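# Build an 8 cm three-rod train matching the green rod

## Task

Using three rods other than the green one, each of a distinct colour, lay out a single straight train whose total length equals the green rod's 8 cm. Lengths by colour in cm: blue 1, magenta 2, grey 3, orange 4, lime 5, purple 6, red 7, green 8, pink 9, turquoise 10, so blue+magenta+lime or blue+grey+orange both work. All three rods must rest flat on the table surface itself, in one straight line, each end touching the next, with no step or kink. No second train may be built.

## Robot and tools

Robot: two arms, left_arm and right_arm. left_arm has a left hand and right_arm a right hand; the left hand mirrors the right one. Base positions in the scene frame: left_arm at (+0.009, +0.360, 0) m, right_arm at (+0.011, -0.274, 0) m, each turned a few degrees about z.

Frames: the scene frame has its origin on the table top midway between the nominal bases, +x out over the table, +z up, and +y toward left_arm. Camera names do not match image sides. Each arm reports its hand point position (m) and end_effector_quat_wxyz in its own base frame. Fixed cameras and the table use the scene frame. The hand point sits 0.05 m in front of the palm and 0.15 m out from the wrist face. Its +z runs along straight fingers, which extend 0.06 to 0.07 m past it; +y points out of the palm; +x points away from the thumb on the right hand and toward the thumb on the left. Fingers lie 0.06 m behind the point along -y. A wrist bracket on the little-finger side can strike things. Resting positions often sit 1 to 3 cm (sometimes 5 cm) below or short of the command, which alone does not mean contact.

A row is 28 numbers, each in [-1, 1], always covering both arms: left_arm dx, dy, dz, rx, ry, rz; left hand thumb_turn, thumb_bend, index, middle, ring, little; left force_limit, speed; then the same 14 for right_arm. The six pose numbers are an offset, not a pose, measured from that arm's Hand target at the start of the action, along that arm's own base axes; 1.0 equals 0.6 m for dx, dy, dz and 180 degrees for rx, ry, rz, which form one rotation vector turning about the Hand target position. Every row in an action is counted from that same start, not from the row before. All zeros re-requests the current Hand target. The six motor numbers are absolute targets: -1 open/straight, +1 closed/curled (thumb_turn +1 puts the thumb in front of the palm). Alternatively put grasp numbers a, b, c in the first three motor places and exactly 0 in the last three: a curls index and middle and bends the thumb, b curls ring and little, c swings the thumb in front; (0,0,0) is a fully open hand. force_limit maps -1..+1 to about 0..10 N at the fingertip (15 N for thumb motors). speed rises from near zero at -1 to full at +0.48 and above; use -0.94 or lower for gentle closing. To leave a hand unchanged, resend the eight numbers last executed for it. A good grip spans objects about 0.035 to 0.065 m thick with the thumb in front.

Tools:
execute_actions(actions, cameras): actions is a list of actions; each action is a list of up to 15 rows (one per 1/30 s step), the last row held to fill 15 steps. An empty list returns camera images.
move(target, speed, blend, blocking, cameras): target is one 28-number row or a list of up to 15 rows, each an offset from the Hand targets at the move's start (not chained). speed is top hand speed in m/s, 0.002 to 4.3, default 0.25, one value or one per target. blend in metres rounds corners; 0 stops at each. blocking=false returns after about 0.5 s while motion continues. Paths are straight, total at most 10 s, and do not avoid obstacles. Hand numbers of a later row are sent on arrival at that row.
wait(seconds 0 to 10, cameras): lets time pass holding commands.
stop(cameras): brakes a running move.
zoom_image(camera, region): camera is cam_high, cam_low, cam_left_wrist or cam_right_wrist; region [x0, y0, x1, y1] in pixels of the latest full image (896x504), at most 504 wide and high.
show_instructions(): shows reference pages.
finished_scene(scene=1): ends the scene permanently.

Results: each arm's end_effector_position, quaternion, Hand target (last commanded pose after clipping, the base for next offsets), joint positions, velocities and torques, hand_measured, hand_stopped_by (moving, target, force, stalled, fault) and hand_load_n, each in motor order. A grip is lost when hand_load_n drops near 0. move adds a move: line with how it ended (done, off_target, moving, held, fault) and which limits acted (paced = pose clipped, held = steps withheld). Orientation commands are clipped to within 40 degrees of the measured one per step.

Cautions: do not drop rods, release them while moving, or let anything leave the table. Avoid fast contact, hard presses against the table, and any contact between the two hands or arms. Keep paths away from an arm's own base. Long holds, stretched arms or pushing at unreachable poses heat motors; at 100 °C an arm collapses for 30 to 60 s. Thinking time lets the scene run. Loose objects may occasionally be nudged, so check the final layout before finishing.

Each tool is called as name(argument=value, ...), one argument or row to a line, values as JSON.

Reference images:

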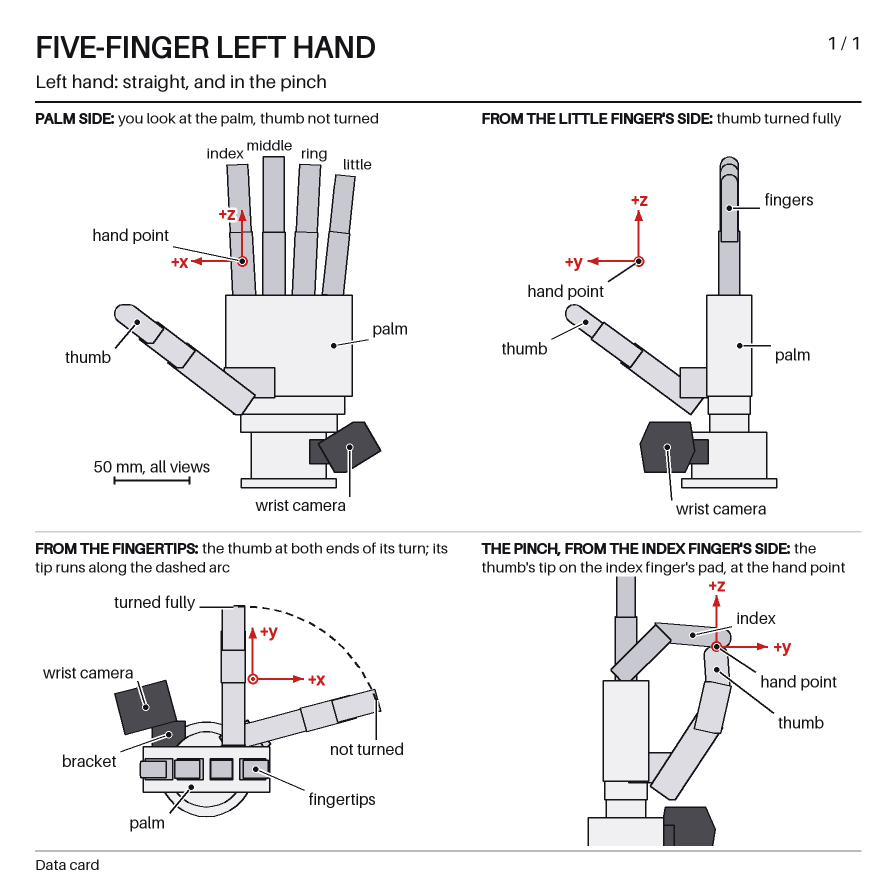

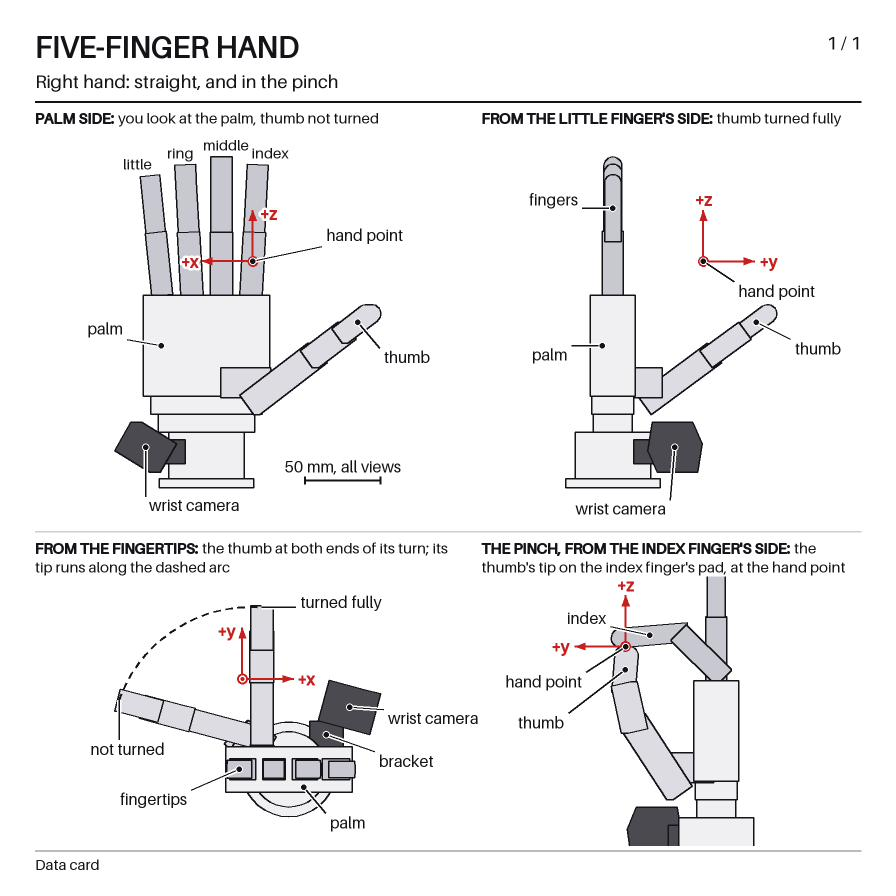

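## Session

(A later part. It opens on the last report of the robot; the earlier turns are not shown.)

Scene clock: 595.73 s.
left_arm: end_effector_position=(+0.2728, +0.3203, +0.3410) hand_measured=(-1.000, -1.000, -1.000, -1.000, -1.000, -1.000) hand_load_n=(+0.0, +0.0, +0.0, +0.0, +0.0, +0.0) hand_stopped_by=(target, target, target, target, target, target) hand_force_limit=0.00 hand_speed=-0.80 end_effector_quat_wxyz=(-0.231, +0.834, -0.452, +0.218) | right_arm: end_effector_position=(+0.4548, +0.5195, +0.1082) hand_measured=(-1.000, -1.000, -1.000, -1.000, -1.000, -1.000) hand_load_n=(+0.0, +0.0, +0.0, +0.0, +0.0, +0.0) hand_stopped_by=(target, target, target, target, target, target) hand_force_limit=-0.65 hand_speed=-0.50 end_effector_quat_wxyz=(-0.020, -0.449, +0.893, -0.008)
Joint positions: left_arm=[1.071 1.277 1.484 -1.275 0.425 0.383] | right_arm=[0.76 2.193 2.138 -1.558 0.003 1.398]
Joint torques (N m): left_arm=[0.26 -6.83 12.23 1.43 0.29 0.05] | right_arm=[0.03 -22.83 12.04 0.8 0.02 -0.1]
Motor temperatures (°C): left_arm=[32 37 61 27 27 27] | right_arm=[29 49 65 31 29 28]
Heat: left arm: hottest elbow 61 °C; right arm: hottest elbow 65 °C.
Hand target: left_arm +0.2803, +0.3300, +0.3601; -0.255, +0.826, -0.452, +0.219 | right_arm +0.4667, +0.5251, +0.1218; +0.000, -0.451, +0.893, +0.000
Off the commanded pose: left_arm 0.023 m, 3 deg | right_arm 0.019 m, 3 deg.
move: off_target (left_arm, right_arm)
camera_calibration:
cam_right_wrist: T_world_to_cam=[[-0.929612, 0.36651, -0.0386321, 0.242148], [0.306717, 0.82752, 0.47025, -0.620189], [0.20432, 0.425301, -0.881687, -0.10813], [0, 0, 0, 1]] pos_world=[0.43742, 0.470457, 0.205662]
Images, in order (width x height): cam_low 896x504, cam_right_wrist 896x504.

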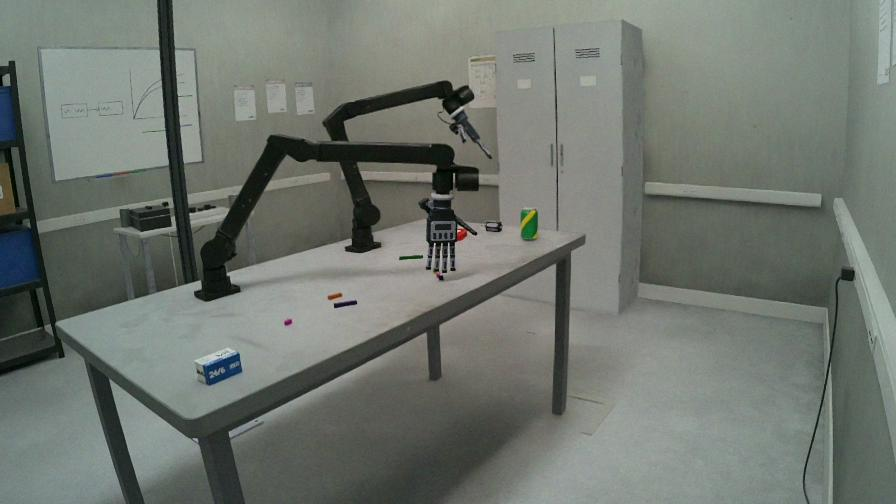

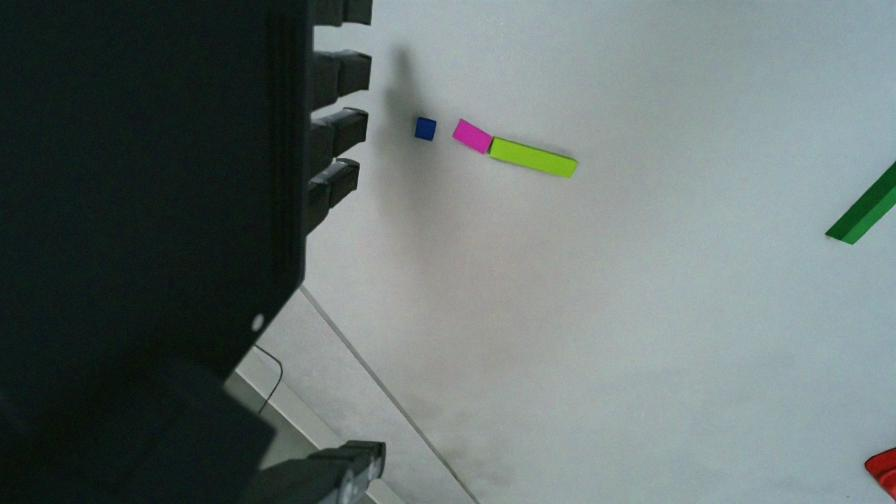

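move(
  target=[0,0,0,0,0,0, 0, 0, 0, 0, 0, 0, 0, -0.8, 0.0, 0.0, -0.045, 0, 0, 0, -1, -1, -1, -1, -1, -1, -0.65, -0.5],
  speed=0.1,
  cameras=["cam_low", "cam_right_wrist"],
)

zoom_image(
  camera="cam_low",
  region=[400, 230, 500, 310],
)

zoom_image(
  camera="cam_right_wrist",
  region=[310, 60, 530, 220],
)

Scene clock: 604.27 s.
left_arm: end_effector_position=(+0.2728, +0.3203, +0.3410) hand_measured=(-1.000, -1.000, -1.000, -1.000, -1.000, -1.000) hand_load_n=(+0.0, +0.0, +0.0, +0.0, +0.0, +0.0) hand_stopped_by=(target, target, target, target, target, target) hand_force_limit=0.00 hand_speed=-0.80 end_effector_quat_wxyz=(-0.231, +0.834, -0.452, +0.218) | right_arm: end_effector_position=(+0.4610, +0.5255, +0.0974) hand_measured=(-1.000, -1.000, -1.000, -1.000, -1.000, -1.000) hand_load_n=(+0.0, +0.0, +0.0, +0.0, +0.0, +0.0) hand_stopped_by=(target, target, target, target, target, target) hand_force_limit=-0.65 hand_speed=-0.50 end_effector_quat_wxyz=(-0.003, -0.449, +0.893, -0.003)
Joint positions: left_arm=[1.071 1.277 1.484 -1.275 0.425 0.383] | right_arm=[0.76 2.193 2.108 -1.493 0.003 1.398]
Joint torques (N m): left_arm=[0.09 -6.83 12.08 1.47 0.32 0.07] | right_arm=[0.09 -22.12 9.57 0.88 0.01 -0.11]
Motor temperatures (°C): left_arm=[32 37 61 27 27 27] | right_arm=[29 51 64 31 29 28]
Heat: left arm: hottest elbow 61 °C; right arm: hottest elbow 64 °C.
Hand target: left_arm +0.2803, +0.3300, +0.3601; -0.255, +0.826, -0.452, +0.219 | right_arm +0.4668, +0.5251, +0.0949; +0.000, -0.450, +0.893, +0.000
Off the commanded pose: left_arm 0.023 m, 3 deg | right_arm 0.006 m, 1 deg.
move: off_target (left_arm)
camera_calibration:
cam_right_wrist: T_world_to_cam=[[-0.928446, 0.367608, -0.0534147, 0.245701], [0.294374, 0.815814, 0.497787, -0.612737], [0.226567, 0.446444, -0.865653, -0.144483], [0, 0, 0, 1]] pos_world=[0.441229, 0.474061, 0.193064]
Images, in order (width x height): cam_low 896x504, cam_right_wrist 896x504.

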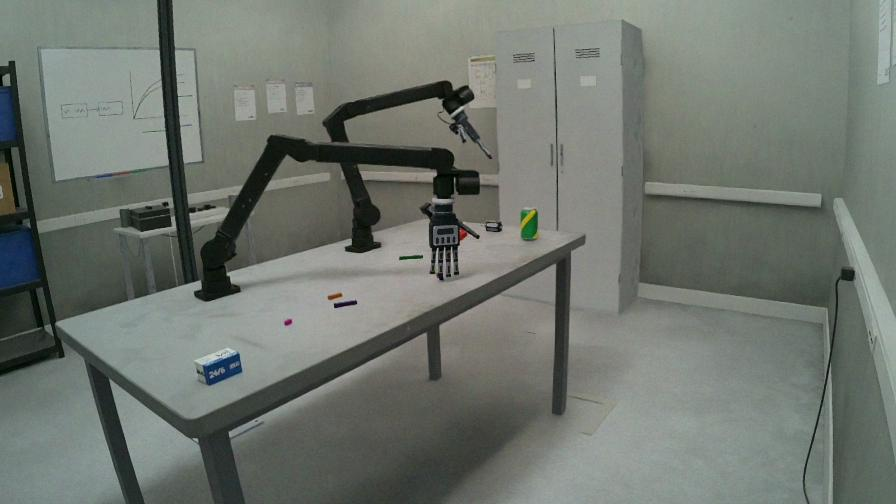

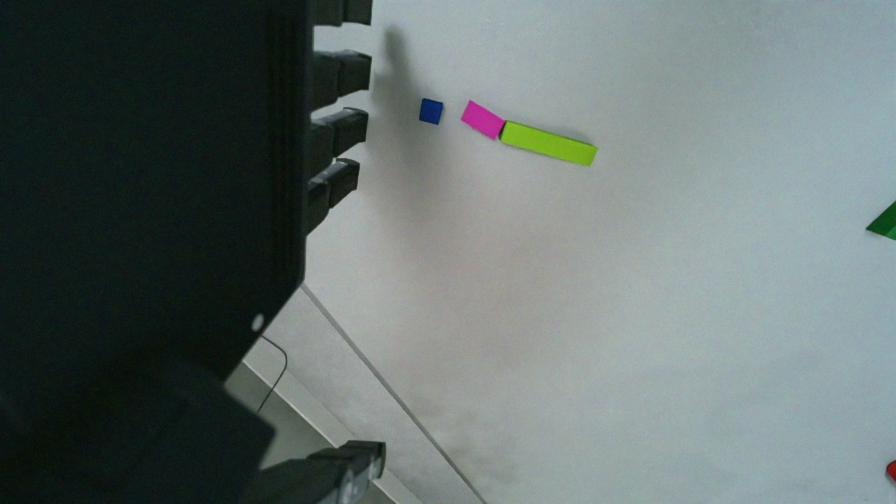

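Scaled by 5.040 from the camera's 896x504 image, which has a finer 1280x720 frame.

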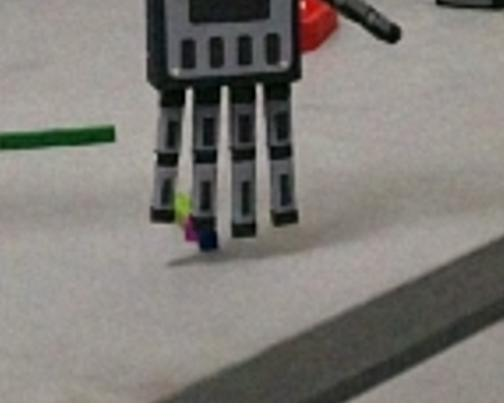

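Scaled by 2.291 from the camera's 896x504 image, which has a finer 1280x720 frame.

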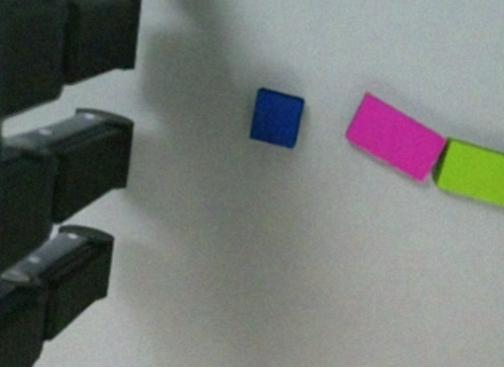

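move(
  target=[0,0,0,0,0,0, 0, 0, 0, 0, 0, 0, 0, -0.8, -0.01, -0.013, -0.035, 0, 0, 0, -1, -1, -1, -1, -1, -1, -0.65, -0.5],
  speed=0.08,
  cameras=["cam_low", "cam_right_wrist"],
)

zoom_image(
  camera="cam_low",
  region=[400, 230, 500, 310],
)

zoom_image(
  camera="cam_right_wrist",
  region=[310, 60, 530, 220],
)

Scene clock: 613.03 s.
left_arm: end_effector_position=(+0.2728, +0.3203, +0.3410) hand_measured=(-1.000, -1.000, -1.000, -1.000, -1.000, -1.000) hand_load_n=(+0.0, +0.0, +0.0, +0.0, +0.0, +0.0) hand_stopped_by=(target, target, target, target, target, target) hand_force_limit=0.00 hand_speed=-0.80 end_effector_quat_wxyz=(-0.231, +0.834, -0.452, +0.218) | right_arm: end_effector_position=(+0.4593, +0.5217, +0.0810) hand_measured=(-1.000, -1.000, -1.000, -1.000, -1.000, -1.000) hand_load_n=(+0.0, +0.0, +0.0, +0.0, +0.0, +0.0) hand_stopped_by=(target, target, target, target, target, target) hand_force_limit=-0.65 hand_speed=-0.50 end_effector_quat_wxyz=(+0.003, -0.449, +0.893, -0.001)
Joint positions: left_arm=[1.071 1.277 1.484 -1.275 0.425 0.383] | right_arm=[0.757 2.174 2.031 -1.422 0.003 1.397]
Joint torques (N m): left_arm=[0.21 -6.83 12.16 1.48 0.3 0.06] | right_arm=[0.03 -22.42 7.84 0.92 0.01 -0.11]
Motor temperatures (°C): left_arm=[32 37 61 27 27 27] | right_arm=[29 52 61 31 29 28]
Heat: left arm: hottest elbow 61 °C; right arm: hottest elbow 61 °C.
Hand target: left_arm +0.2803, +0.3300, +0.3601; -0.255, +0.826, -0.452, +0.219 | right_arm +0.4609, +0.5172, +0.0740; +0.000, -0.450, +0.893, +0.000
Off the commanded pose: left_arm 0.023 m, 3 deg | right_arm 0.008 m, 0 deg.
move: off_target (left_arm)
camera_calibration:
cam_right_wrist: T_world_to_cam=[[-0.927583, 0.368877, -0.0593283, 0.244104], [0.289875, 0.810727, 0.50862, -0.597207], [0.235717, 0.454589, -0.858945, -0.165583], [0, 0, 0, 1]] pos_world=[0.438573, 0.469399, 0.176007]
Images, in order (width x height): cam_low 896x504, cam_right_wrist 896x504.

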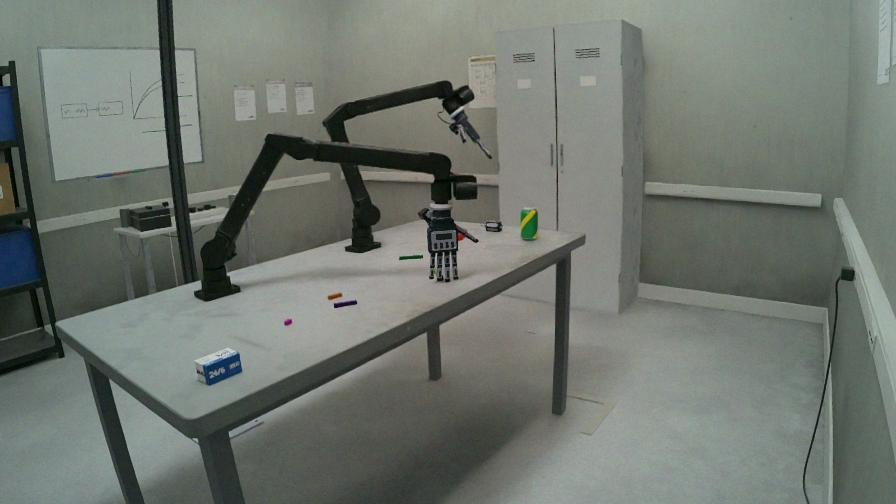

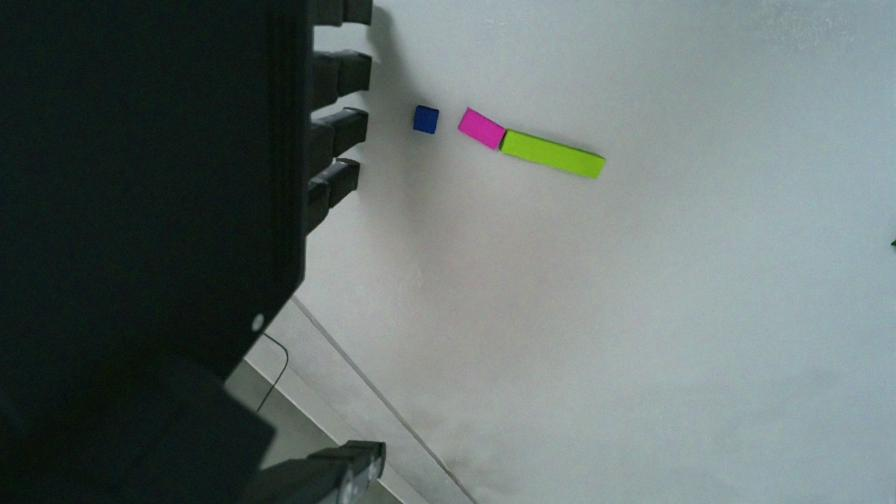

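Scaled by 5.040 from the camera's 896x504 image, which has a finer 1280x720 frame.

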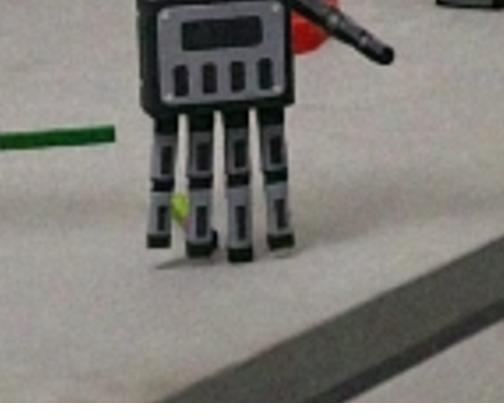

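Scaled by 2.291 from the camera's 896x504 image, which has a finer 1280x720 frame.

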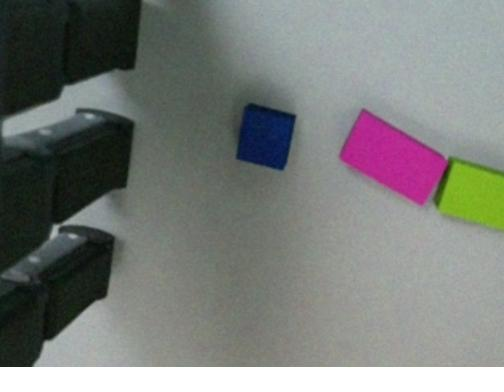

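move(
  target=[0,0,0,0,0,0, 0, 0, 0, 0, 0, 0, 0, -0.8, -0.012, -0.013, -0.008, 0, 0, 0, -1, -1, -1, -1, -1, -1, -0.65, -0.5],
  speed=0.08,
  cameras=["cam_low", "cam_right_wrist"],
)

zoom_image(
  camera="cam_low",
  region=[400, 230, 500, 310],
)

zoom_image(
  camera="cam_right_wrist",
  region=[310, 60, 530, 220],
)

Scene clock: 618.20 s.
left_arm: end_effector_position=(+0.2728, +0.3203, +0.3410) hand_measured=(-1.000, -1.000, -1.000, -1.000, -1.000, -1.000) hand_load_n=(+0.0, +0.0, +0.0, +0.0, +0.0, -0.5) hand_stopped_by=(target, target, target, target, target, target) hand_force_limit=0.00 hand_speed=-0.80 end_effector_quat_wxyz=(-0.231, +0.834, -0.452, +0.218) | right_arm: end_effector_position=(+0.4568, +0.5183, +0.0807) hand_measured=(-1.000, -1.000, -1.000, -1.000, -1.000, -1.000) hand_load_n=(+0.0, +0.0, +0.0, +0.0, +0.0, +0.0) hand_stopped_by=(target, target, target, target, target, target) hand_force_limit=-0.65 hand_speed=-0.50 end_effector_quat_wxyz=(+0.014, -0.449, +0.893, +0.003)
Joint positions: left_arm=[1.071 1.277 1.484 -1.275 0.425 0.383] | right_arm=[0.756 2.142 1.974 -1.374 0.003 1.396]
Joint torques (N m): left_arm=[0.44 -6.83 12.15 1.43 0.29 0.04] | right_arm=[-0.03 -21.77 7.25 0.47 0 -0.11]
Motor temperatures (°C): left_arm=[32 37 62 27 27 27] | right_arm=[29 52 60 31 29 28]
Heat: left arm: hottest elbow 62 °C; right arm: hottest elbow 60 °C.
Hand target: left_arm +0.2803, +0.3300, +0.3601; -0.255, +0.826, -0.452, +0.219 | right_arm +0.4537, +0.5095, +0.0694; +0.000, -0.450, +0.893, +0.000
Off the commanded pose: left_arm 0.023 m, 3 deg | right_arm 0.015 m, 2 deg.
move: off_target (left_arm, right_arm)
camera_calibration:
cam_right_wrist: T_world_to_cam=[[-0.926355, 0.370286, -0.0689594, 0.242502], [0.281596, 0.802453, 0.526093, -0.586892], [0.250141, 0.46793, -0.847627, -0.178032], [0, 0, 0, 1]] pos_world=[0.434443, 0.464464, 0.174578]
Images, in order (width x height): cam_low 896x504, cam_right_wrist 896x504.

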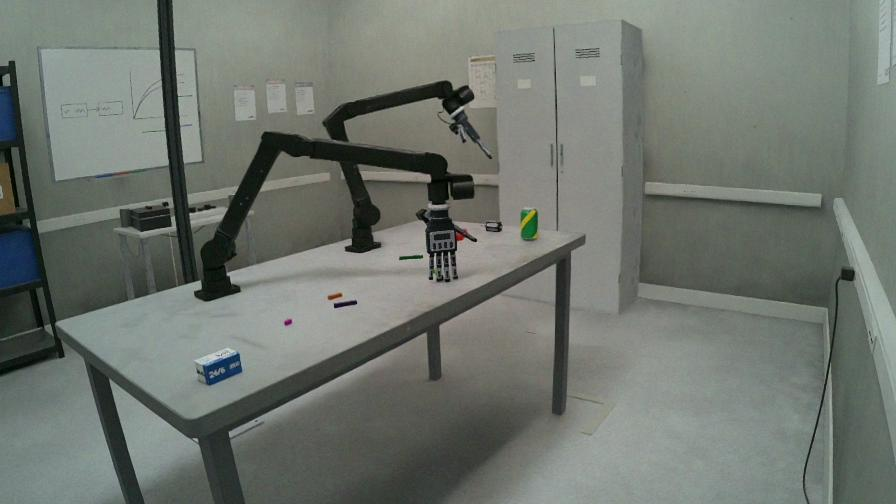

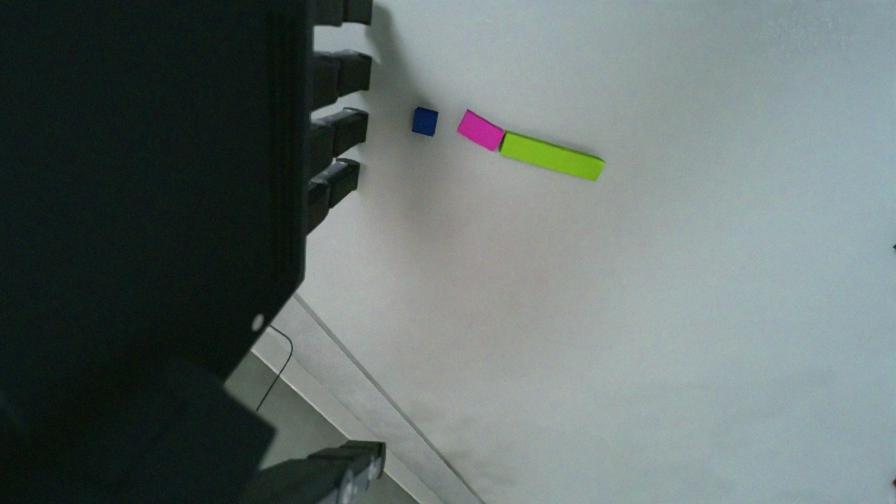

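Scaled by 5.040 from the camera's 896x504 image, which has a finer 1280x720 frame.

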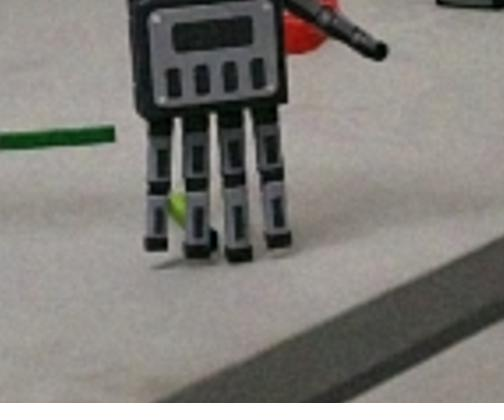

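Scaled by 2.291 from the camera's 896x504 image, which has a finer 1280x720 frame.

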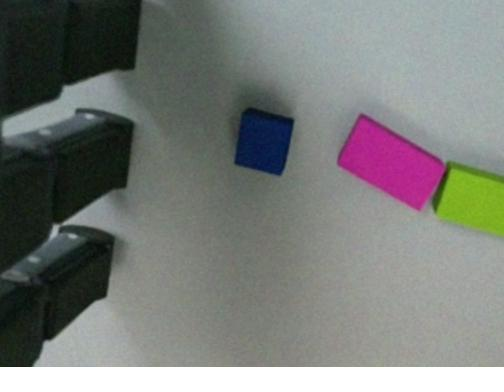

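move(
  target=[0,0,0,0,0,0, 0, 0, 0, 0, 0, 0, 0, -0.8, -0.006, -0.007, -0.02, 0, 0, 0, -1, -1, -1, -1, -1, -1, -0.65, -0.5],
  speed=0.08,
  cameras=["cam_low", "cam_right_wrist"],
)

zoom_image(
  camera="cam_low",
  region=[400, 230, 500, 310],
)

zoom_image(
  camera="cam_right_wrist",
  region=[310, 60, 530, 220],
)

Scene clock: 624.70 s.
left_arm: end_effector_position=(+0.2728, +0.3203, +0.3410) hand_measured=(-1.000, -1.000, -1.000, -1.000, -1.000, -1.000) hand_load_n=(+0.0, +0.0, +0.0, +0.0, +0.0, +0.0) hand_stopped_by=(target, target, target, target, target, target) hand_force_limit=0.00 hand_speed=-0.80 end_effector_quat_wxyz=(-0.231, +0.834, -0.452, +0.218) | right_arm: end_effector_position=(+0.4556, +0.5168, +0.0798) hand_measured=(-1.000, -1.000, -1.000, -1.000, -1.000, -1.000) hand_load_n=(+0.0, +0.0, +0.0, +0.0, +0.0, +0.0) hand_stopped_by=(target, target, target, target, target, target) hand_force_limit=-0.65 hand_speed=-0.50 end_effector_quat_wxyz=(+0.024, -0.449, +0.893, +0.006)
Joint positions: left_arm=[1.071 1.277 1.484 -1.275 0.425 0.383] | right_arm=[0.756 2.12 1.933 -1.334 0.003 1.395]
Joint torques (N m): left_arm=[0.62 -6.89 12.16 1.44 0.31 0.04] | right_arm=[-0.03 -20.48 6.67 0.39 0 -0.11]
Motor temperatures (°C): left_arm=[32 37 62 27 27 27] | right_arm=[29 52 59 31 29 28]
Heat: left arm: hottest elbow 62 °C; right arm: hottest elbow 59 °C.
Hand target: left_arm +0.2803, +0.3300, +0.3601; -0.255, +0.826, -0.452, +0.219 | right_arm +0.4501, +0.5052, +0.0572; +0.000, -0.450, +0.893, +0.000
Off the commanded pose: left_arm 0.023 m, 3 deg | right_arm 0.026 m, 3 deg.
move: off_target (left_arm, right_arm)
camera_calibration:
cam_right_wrist: T_world_to_cam=[[-0.925395, 0.370926, -0.077825, 0.24179], [0.273066, 0.794925, 0.541783, -0.578349], [0.262827, 0.480112, -0.836908, -0.190717], [0, 0, 0, 1]] pos_world=[0.431805, 0.461624, 0.172545]
Images, in order (width x height): cam_low 896x504, cam_right_wrist 896x504.

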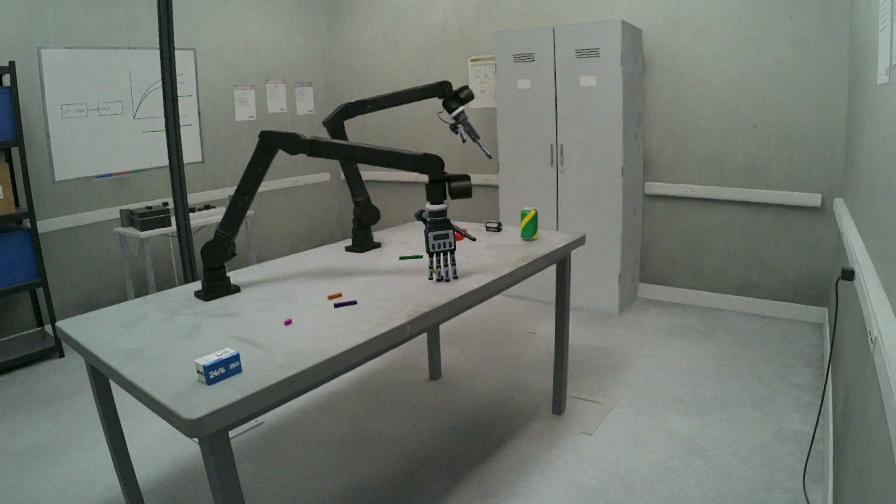

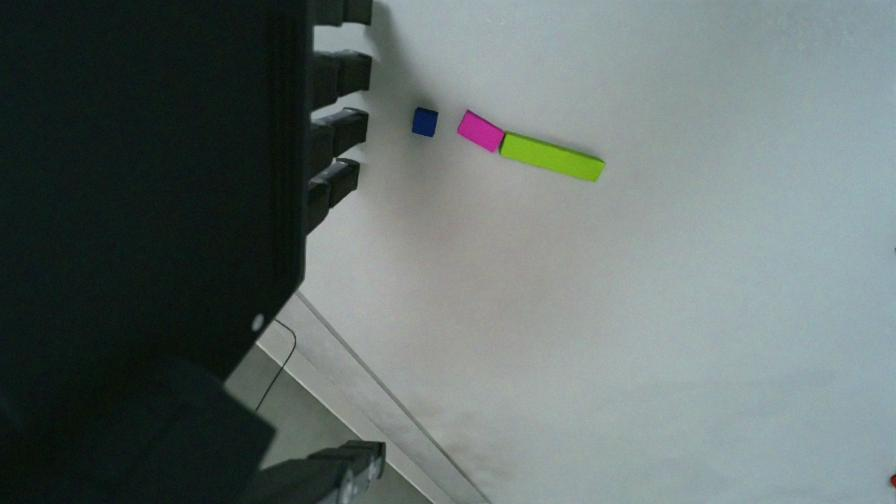

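Scaled by 5.040 from the camera's 896x504 image, which has a finer 1280x720 frame.

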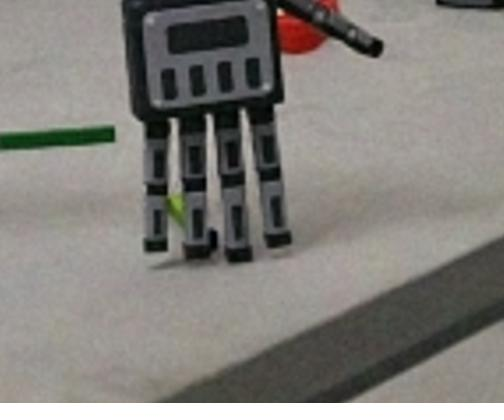

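Scaled by 2.291 from the camera's 896x504 image, which has a finer 1280x720 frame.

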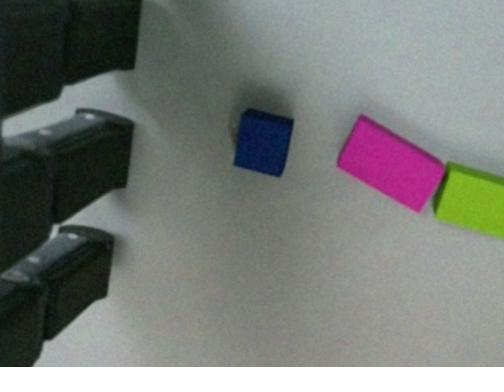

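move(
  target=[0,0,0,0,0,0, 0, 0, 0, 0, 0, 0, 0, -0.8, 0.0, 0.0, 0.055, 0, 0, 0, -1, -1, -1, -1, -1, -1, -0.65, -0.5],
  speed=0.08,
  cameras=["cam_low", "cam_right_wrist"],
)

zoom_image(
  camera="cam_low",
  region=[400, 230, 500, 310],
)

zoom_image(
  camera="cam_right_wrist",
  region=[310, 60, 530, 220],
)

Scene clock: 631.33 s.
left_arm: end_effector_position=(+0.2728, +0.3203, +0.3410) hand_measured=(-1.000, -1.000, -1.000, -1.000, -1.000, -1.000) hand_load_n=(+0.0, +0.0, +0.0, +0.0, +0.0, +0.0) hand_stopped_by=(target, target, target, target, target, target) hand_force_limit=0.00 hand_speed=-0.80 end_effector_quat_wxyz=(-0.231, +0.834, -0.452, +0.218) | right_arm: end_effector_position=(+0.4456, +0.5073, +0.0802) hand_measured=(-1.000, -1.000, -1.000, -1.000, -1.000, -1.000) hand_load_n=(+0.0, +0.0, +0.0, +0.0, +0.0, +0.0) hand_stopped_by=(target, target, target, target, target, target) hand_force_limit=-0.65 hand_speed=-0.50 end_effector_quat_wxyz=(+0.001, -0.449, +0.893, -0.001)
Joint positions: left_arm=[1.071 1.277 1.484 -1.275 0.425 0.383] | right_arm=[0.756 2.118 1.933 -1.386 0.003 1.395]
Joint torques (N m): left_arm=[0.15 -6.77 12.22 1.42 0.31 0.05] | right_arm=[-0.09 -21.71 11.44 -0.44 0.02 -0.11]
Motor temperatures (°C): left_arm=[32 37 62 27 27 27] | right_arm=[29 50 57 31 29 28]
Heat: left arm: hottest elbow 62 °C; right arm: hottest elbow 57 °C.
Hand target: left_arm +0.2803, +0.3300, +0.3601; -0.255, +0.826, -0.452, +0.219 | right_arm +0.4501, +0.5052, +0.0902; +0.000, -0.450, +0.893, +0.000
Off the commanded pose: left_arm 0.023 m, 3 deg | right_arm 0.011 m, 0 deg.
move: off_target (left_arm, right_arm)
camera_calibration:
cam_right_wrist: T_world_to_cam=[[-0.927954, 0.36829, -0.05713, 0.236837], [0.291489, 0.812706, 0.504522, -0.582561], [0.23224, 0.451521, -0.861507, -0.153168], [0, 0, 0, 1]] pos_world=[0.425156, 0.455385, 0.175491]
Images, in order (width x height): cam_low 896x504, cam_right_wrist 896x504.

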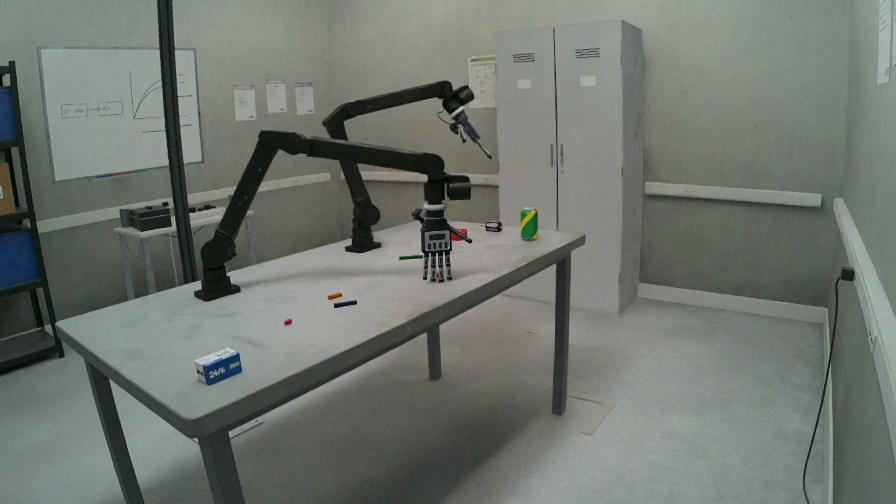

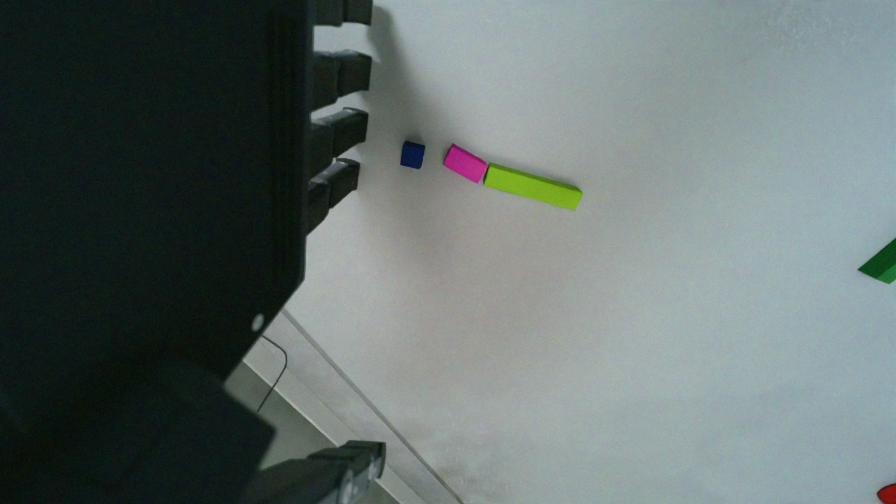

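Scaled by 5.040 from the camera's 896x504 image, which has a finer 1280x720 frame.

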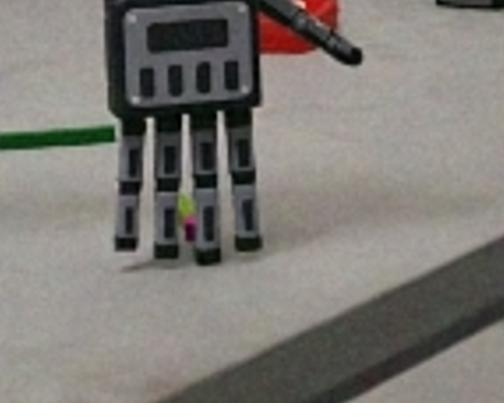

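Scaled by 2.291 from the camera's 896x504 image, which has a finer 1280x720 frame.

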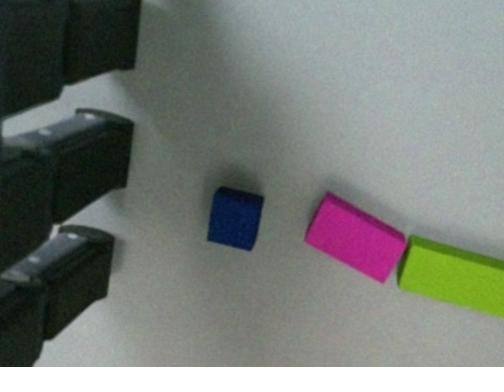

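move(
  target=[0,0,0,0,0,0, 0, 0, 0, 0, 0, 0, 0, -0.8, 0.021, 0.024, 0.008, 0, 0, 0, -1, -1, -1, -1, -1, -1, -0.65, -0.5],
  speed=0.08,
  cameras=["cam_right_wrist"],
)

zoom_image(
  camera="cam_right_wrist",
  region=[310, 60, 530, 220],
)

Scene clock: 636.77 s.
left_arm: end_effector_position=(+0.2728, +0.3203, +0.3410) hand_measured=(-1.000, -1.000, -1.000, -1.000, -1.000, -1.000) hand_load_n=(-0.5, +0.0, +0.0, +0.0, +0.0, +0.0) hand_stopped_by=(target, target, target, target, target, target) hand_force_limit=0.00 hand_speed=-0.80 end_effector_quat_wxyz=(-0.231, +0.834, -0.452, +0.218) | right_arm: end_effector_position=(+0.4510, +0.5125, +0.0868) hand_measured=(-1.000, -1.000, -1.000, -1.000, -1.000, -1.000) hand_load_n=(+0.0, +0.0, +0.0, +0.0, +0.0, +0.0) hand_stopped_by=(target, target, target, target, target, target) hand_force_limit=-0.65 hand_speed=-0.50 end_effector_quat_wxyz=(-0.010, -0.449, +0.893, -0.004)
Joint positions: left_arm=[1.071 1.277 1.484 -1.275 0.425 0.383] | right_arm=[0.756 2.156 2.016 -1.453 0.003 1.395]
Joint torques (N m): left_arm=[0.26 -6.83 12.11 1.44 0.31 0.04] | right_arm=[0.21 -20.78 13.78 0.09 0.02 -0.09]
Motor temperatures (°C): left_arm=[32 37 62 27 27 27] | right_arm=[29 51 56 31 29 28]
Heat: left arm: hottest elbow 62 °C; right arm: hottest elbow 56 °C.
Hand target: left_arm +0.2803, +0.3300, +0.3601; -0.255, +0.826, -0.452, +0.219 | right_arm +0.4627, +0.5196, +0.0950; +0.000, -0.450, +0.893, +0.000
Off the commanded pose: left_arm 0.023 m, 3 deg | right_arm 0.016 m, 1 deg.
move: off_target (left_arm, right_arm)
camera_calibration:
cam_right_wrist: T_world_to_cam=[[-0.928782, 0.367549, -0.0476614, 0.240363], [0.299564, 0.820189, 0.487393, -0.597632], [0.218232, 0.438405, -0.871881, -0.137076], [0, 0, 0, 1]] pos_world=[0.432188, 0.461921, 0.183224]
Images, in order (width x height): cam_right_wrist 896x504.

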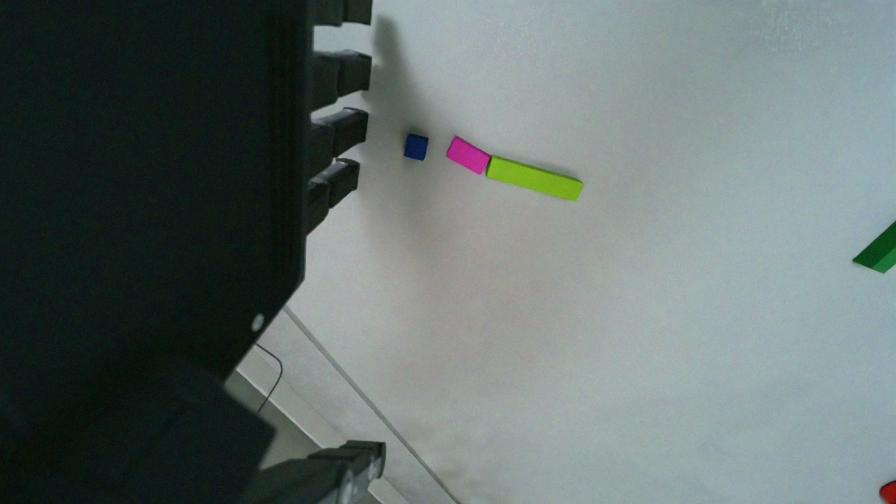

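Scaled by 2.291 from the camera's 896x504 image, which has a finer 1280x720 frame.

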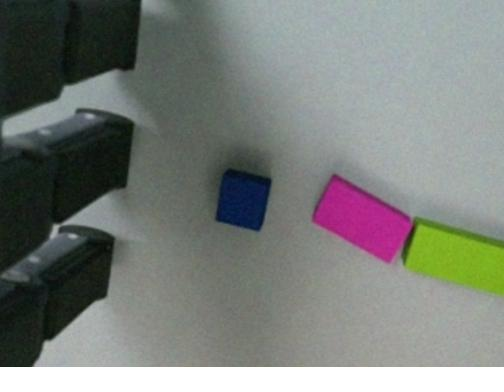

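move(
  target=[0,0,0,0,0,0, 0, 0, 0, 0, 0, 0, 0, -0.8, 0.0075, 0.01, -0.005, 0, 0, 0, -1, -1, -1, -1, -1, -1, -0.65, -0.5],
  speed=0.08,
  cameras=["cam_right_wrist"],
)

zoom_image(
  camera="cam_right_wrist",
  region=[310, 60, 530, 220],
)

Scene clock: 642.83 s.
left_arm: end_effector_position=(+0.2728, +0.3203, +0.3410) hand_measured=(-1.000, -1.000, -1.000, -1.000, -1.000, -1.000) hand_load_n=(+0.0, +0.0, +0.0, +0.0, +0.0, +0.0) hand_stopped_by=(target, target, target, target, target, target) hand_force_limit=0.00 hand_speed=-0.80 end_effector_quat_wxyz=(-0.231, +0.834, -0.452, +0.218) | right_arm: end_effector_position=(+0.4563, +0.5175, +0.0828) hand_measured=(-1.000, -1.000, -1.000, -1.000, -1.000, -1.000) hand_load_n=(+0.0, +0.0, +0.0, +0.0, +0.0, +0.0) hand_stopped_by=(target, target, target, target, target, target) hand_force_limit=-0.65 hand_speed=-0.50 end_effector_quat_wxyz=(-0.011, -0.449, +0.893, -0.005)
Joint positions: left_arm=[1.071 1.277 1.484 -1.275 0.425 0.383] | right_arm=[0.756 2.182 2.051 -1.463 0.003 1.395]
Joint torques (N m): left_arm=[0.26 -6.77 12.21 1.43 0.3 0.06] | right_arm=[0.38 -21.13 13.96 0.08 0.01 -0.07]
Motor temperatures (°C): left_arm=[32 37 62 27 27 27] | right_arm=[29 51 58 31 29 28]
Heat: left arm: hottest elbow 62 °C; right arm: hottest elbow 58 °C.
Hand target: left_arm +0.2803, +0.3300, +0.3601; -0.255, +0.826, -0.452, +0.219 | right_arm +0.4673, +0.5257, +0.0921; +0.000, -0.450, +0.893, +0.000
Off the commanded pose: left_arm 0.023 m, 3 deg | right_arm 0.016 m, 1 deg.
move: off_target (left_arm, right_arm)
camera_calibration:
cam_right_wrist: T_world_to_cam=[[-0.928873, 0.367417, -0.0468958, 0.243273], [0.300143, 0.820824, 0.485964, -0.601769], [0.217045, 0.437324, -0.87272, -0.142804], [0, 0, 0, 1]] pos_world=[0.437582, 0.467016, 0.179219]
Images, in order (width x height): cam_right_wrist 896x504.

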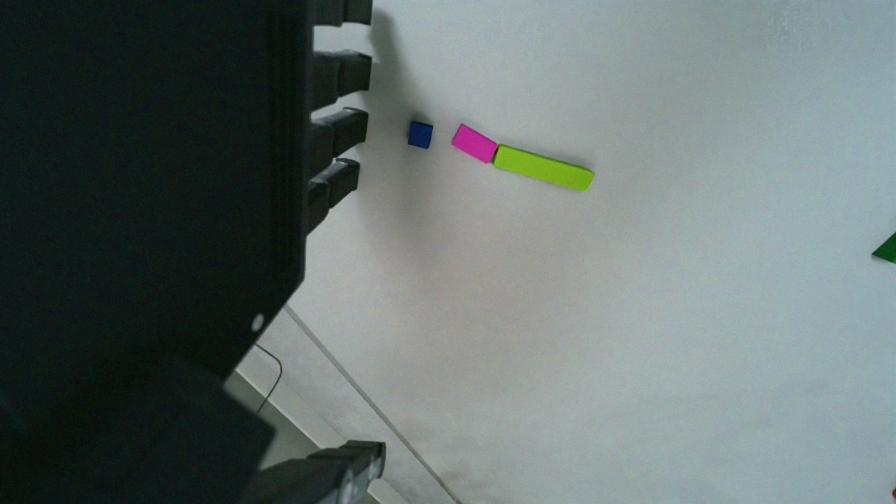

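Scaled by 2.291 from the camera's 896x504 image, which has a finer 1280x720 frame.

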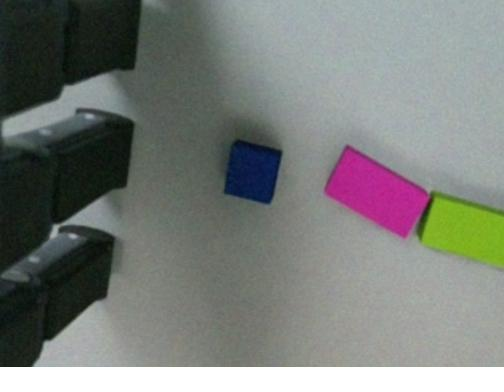

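move(
  target=[0,0,0,0,0,0, 0, 0, 0, 0, 0, 0, 0, -0.8, -0.0215, 0.016, 0.001, 0, 0, 0, -1, -1, -1, -1, -1, -1, -0.65, -0.5],
  speed=0.06,
  cameras=["cam_right_wrist"],
)

zoom_image(
  camera="cam_right_wrist",
  region=[310, 60, 530, 220],
)

Scene clock: 648.40 s.
left_arm: end_effector_position=(+0.2728, +0.3203, +0.3410) hand_measured=(-1.000, -1.000, -1.000, -1.000, -1.000, -1.000) hand_load_n=(+0.0, +0.0, +0.0, +0.0, +0.0, +0.0) hand_stopped_by=(target, target, target, target, target, target) hand_force_limit=0.00 hand_speed=-0.80 end_effector_quat_wxyz=(-0.231, +0.834, -0.452, +0.218) | right_arm: end_effector_position=(+0.4514, +0.5224, +0.0828) hand_measured=(-1.000, -1.000, -1.000, -1.000, -1.000, -1.000) hand_load_n=(+0.0, +0.0, +0.0, +0.0, +0.0, -0.5) hand_stopped_by=(target, target, target, target, target, target) hand_force_limit=-0.65 hand_speed=-0.50 end_effector_quat_wxyz=(-0.011, -0.451, +0.893, -0.005)
Joint positions: left_arm=[1.071 1.277 1.484 -1.275 0.425 0.383] | right_arm=[0.766 2.182 2.051 -1.463 0.003 1.402]
Joint torques (N m): left_arm=[-0.03 -6.83 12.18 1.44 0.3 0.07] | right_arm=[1.32 -21.89 12.77 0.18 0 0.1]
Motor temperatures (°C): left_arm=[32 37 62 27 27 27] | right_arm=[29 51 57 31 29 28]
Heat: left arm: hottest elbow 62 °C; right arm: hottest elbow 57 °C.
Hand target: left_arm +0.2803, +0.3300, +0.3601; -0.255, +0.826, -0.452, +0.219 | right_arm +0.4544, +0.5352, +0.0927; +0.000, -0.450, +0.893, +0.000
Off the commanded pose: left_arm 0.023 m, 3 deg | right_arm 0.017 m, 1 deg.
move: off_target (left_arm, right_arm)
camera_calibration:
cam_right_wrist: T_world_to_cam=[[-0.929991, 0.364556, -0.0470761, 0.238874], [0.297569, 0.82184, 0.485831, -0.603697], [0.215802, 0.43781, -0.872784, -0.143587], [0, 0, 0, 1]] pos_world=[0.432778, 0.471923, 0.179219]
Images, in order (width x height): cam_right_wrist 896x504.

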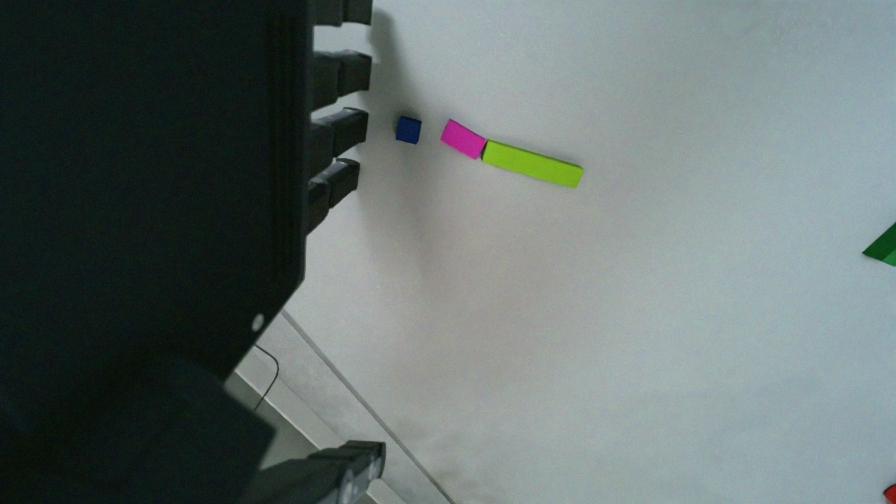

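Scaled by 2.291 from the camera's 896x504 image, which has a finer 1280x720 frame.

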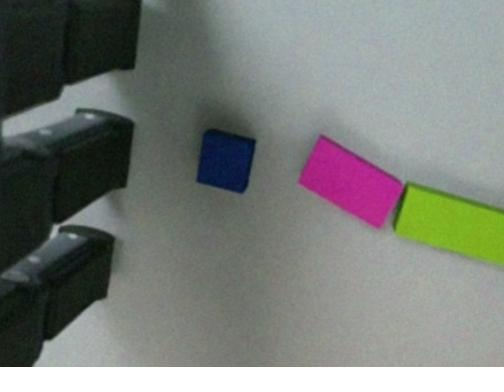

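move(
  target=[0,0,0,0,0,0, 0, 0, 0, 0, 0, 0, 0, -0.8, -0.0145, 0.0108, 0.0, 0, 0, 0, -1, -1, -1, -1, -1, -1, -0.65, -0.5],
  speed=0.06,
  cameras=["cam_right_wrist"],
)

zoom_image(
  camera="cam_right_wrist",
  region=[310, 60, 530, 220],
)

Scene clock: 653.93 s.
left_arm: end_effector_position=(+0.2728, +0.3203, +0.3410) hand_measured=(-1.000, -1.000, -1.000, -1.000, -1.000, -1.000) hand_load_n=(+0.0, +0.0, +0.0, +0.0, +0.0, +0.0) hand_stopped_by=(target, target, target, target, target, target) hand_force_limit=0.00 hand_speed=-0.80 end_effector_quat_wxyz=(-0.231, +0.834, -0.452, +0.218) | right_arm: end_effector_position=(+0.4429, +0.5309, +0.0827) hand_measured=(-1.000, -1.000, -1.000, -1.000, -1.000, -1.000) hand_load_n=(+0.0, +0.0, +0.0, +0.5, +0.0, +0.0) hand_stopped_by=(target, target, target, target, target, target) hand_force_limit=-0.65 hand_speed=-0.50 end_effector_quat_wxyz=(-0.011, -0.451, +0.892, -0.005)
Joint positions: left_arm=[1.071 1.277 1.484 -1.275 0.425 0.383] | right_arm=[0.784 2.182 2.051 -1.463 0.003 1.418]
Joint torques (N m): left_arm=[0.5 -7 12.18 1.47 0.31 0.03] | right_arm=[1.2 -22.36 12.05 0.35 0 0.09]
Motor temperatures (°C): left_arm=[32 37 62 27 27 27] | right_arm=[29 51 57 31 29 28]
Heat: left arm: hottest elbow 62 °C; right arm: hottest elbow 57 °C.
Hand target: left_arm +0.2803, +0.3300, +0.3601; -0.255, +0.826, -0.452, +0.219 | right_arm +0.4456, +0.5419, +0.0927; +0.000, -0.450, +0.893, +0.000
Off the commanded pose: left_arm 0.023 m, 3 deg | right_arm 0.015 m, 1 deg.
move: off_target (left_arm, right_arm)
camera_calibration:
cam_right_wrist: T_world_to_cam=[[-0.930656, 0.362803, -0.0474787, 0.229158], [0.29586, 0.822503, 0.485753, -0.607766], [0.215284, 0.438022, -0.872806, -0.145375], [0, 0, 0, 1]] pos_world=[0.424377, 0.480428, 0.17922]
Images, in order (width x height): cam_right_wrist 896x504.

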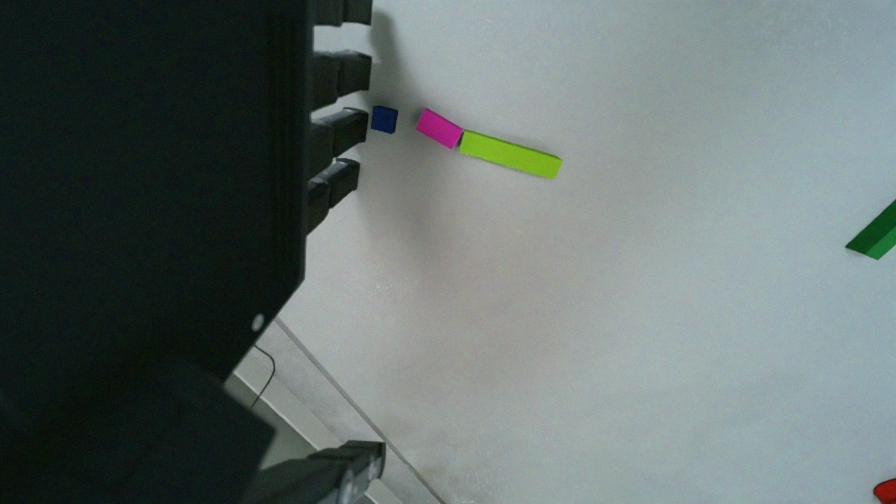

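Scaled by 2.291 from the camera's 896x504 image, which has a finer 1280x720 frame.

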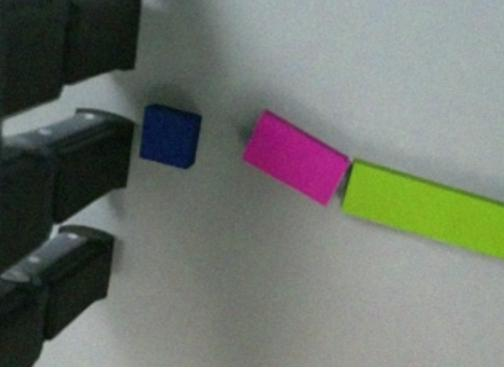

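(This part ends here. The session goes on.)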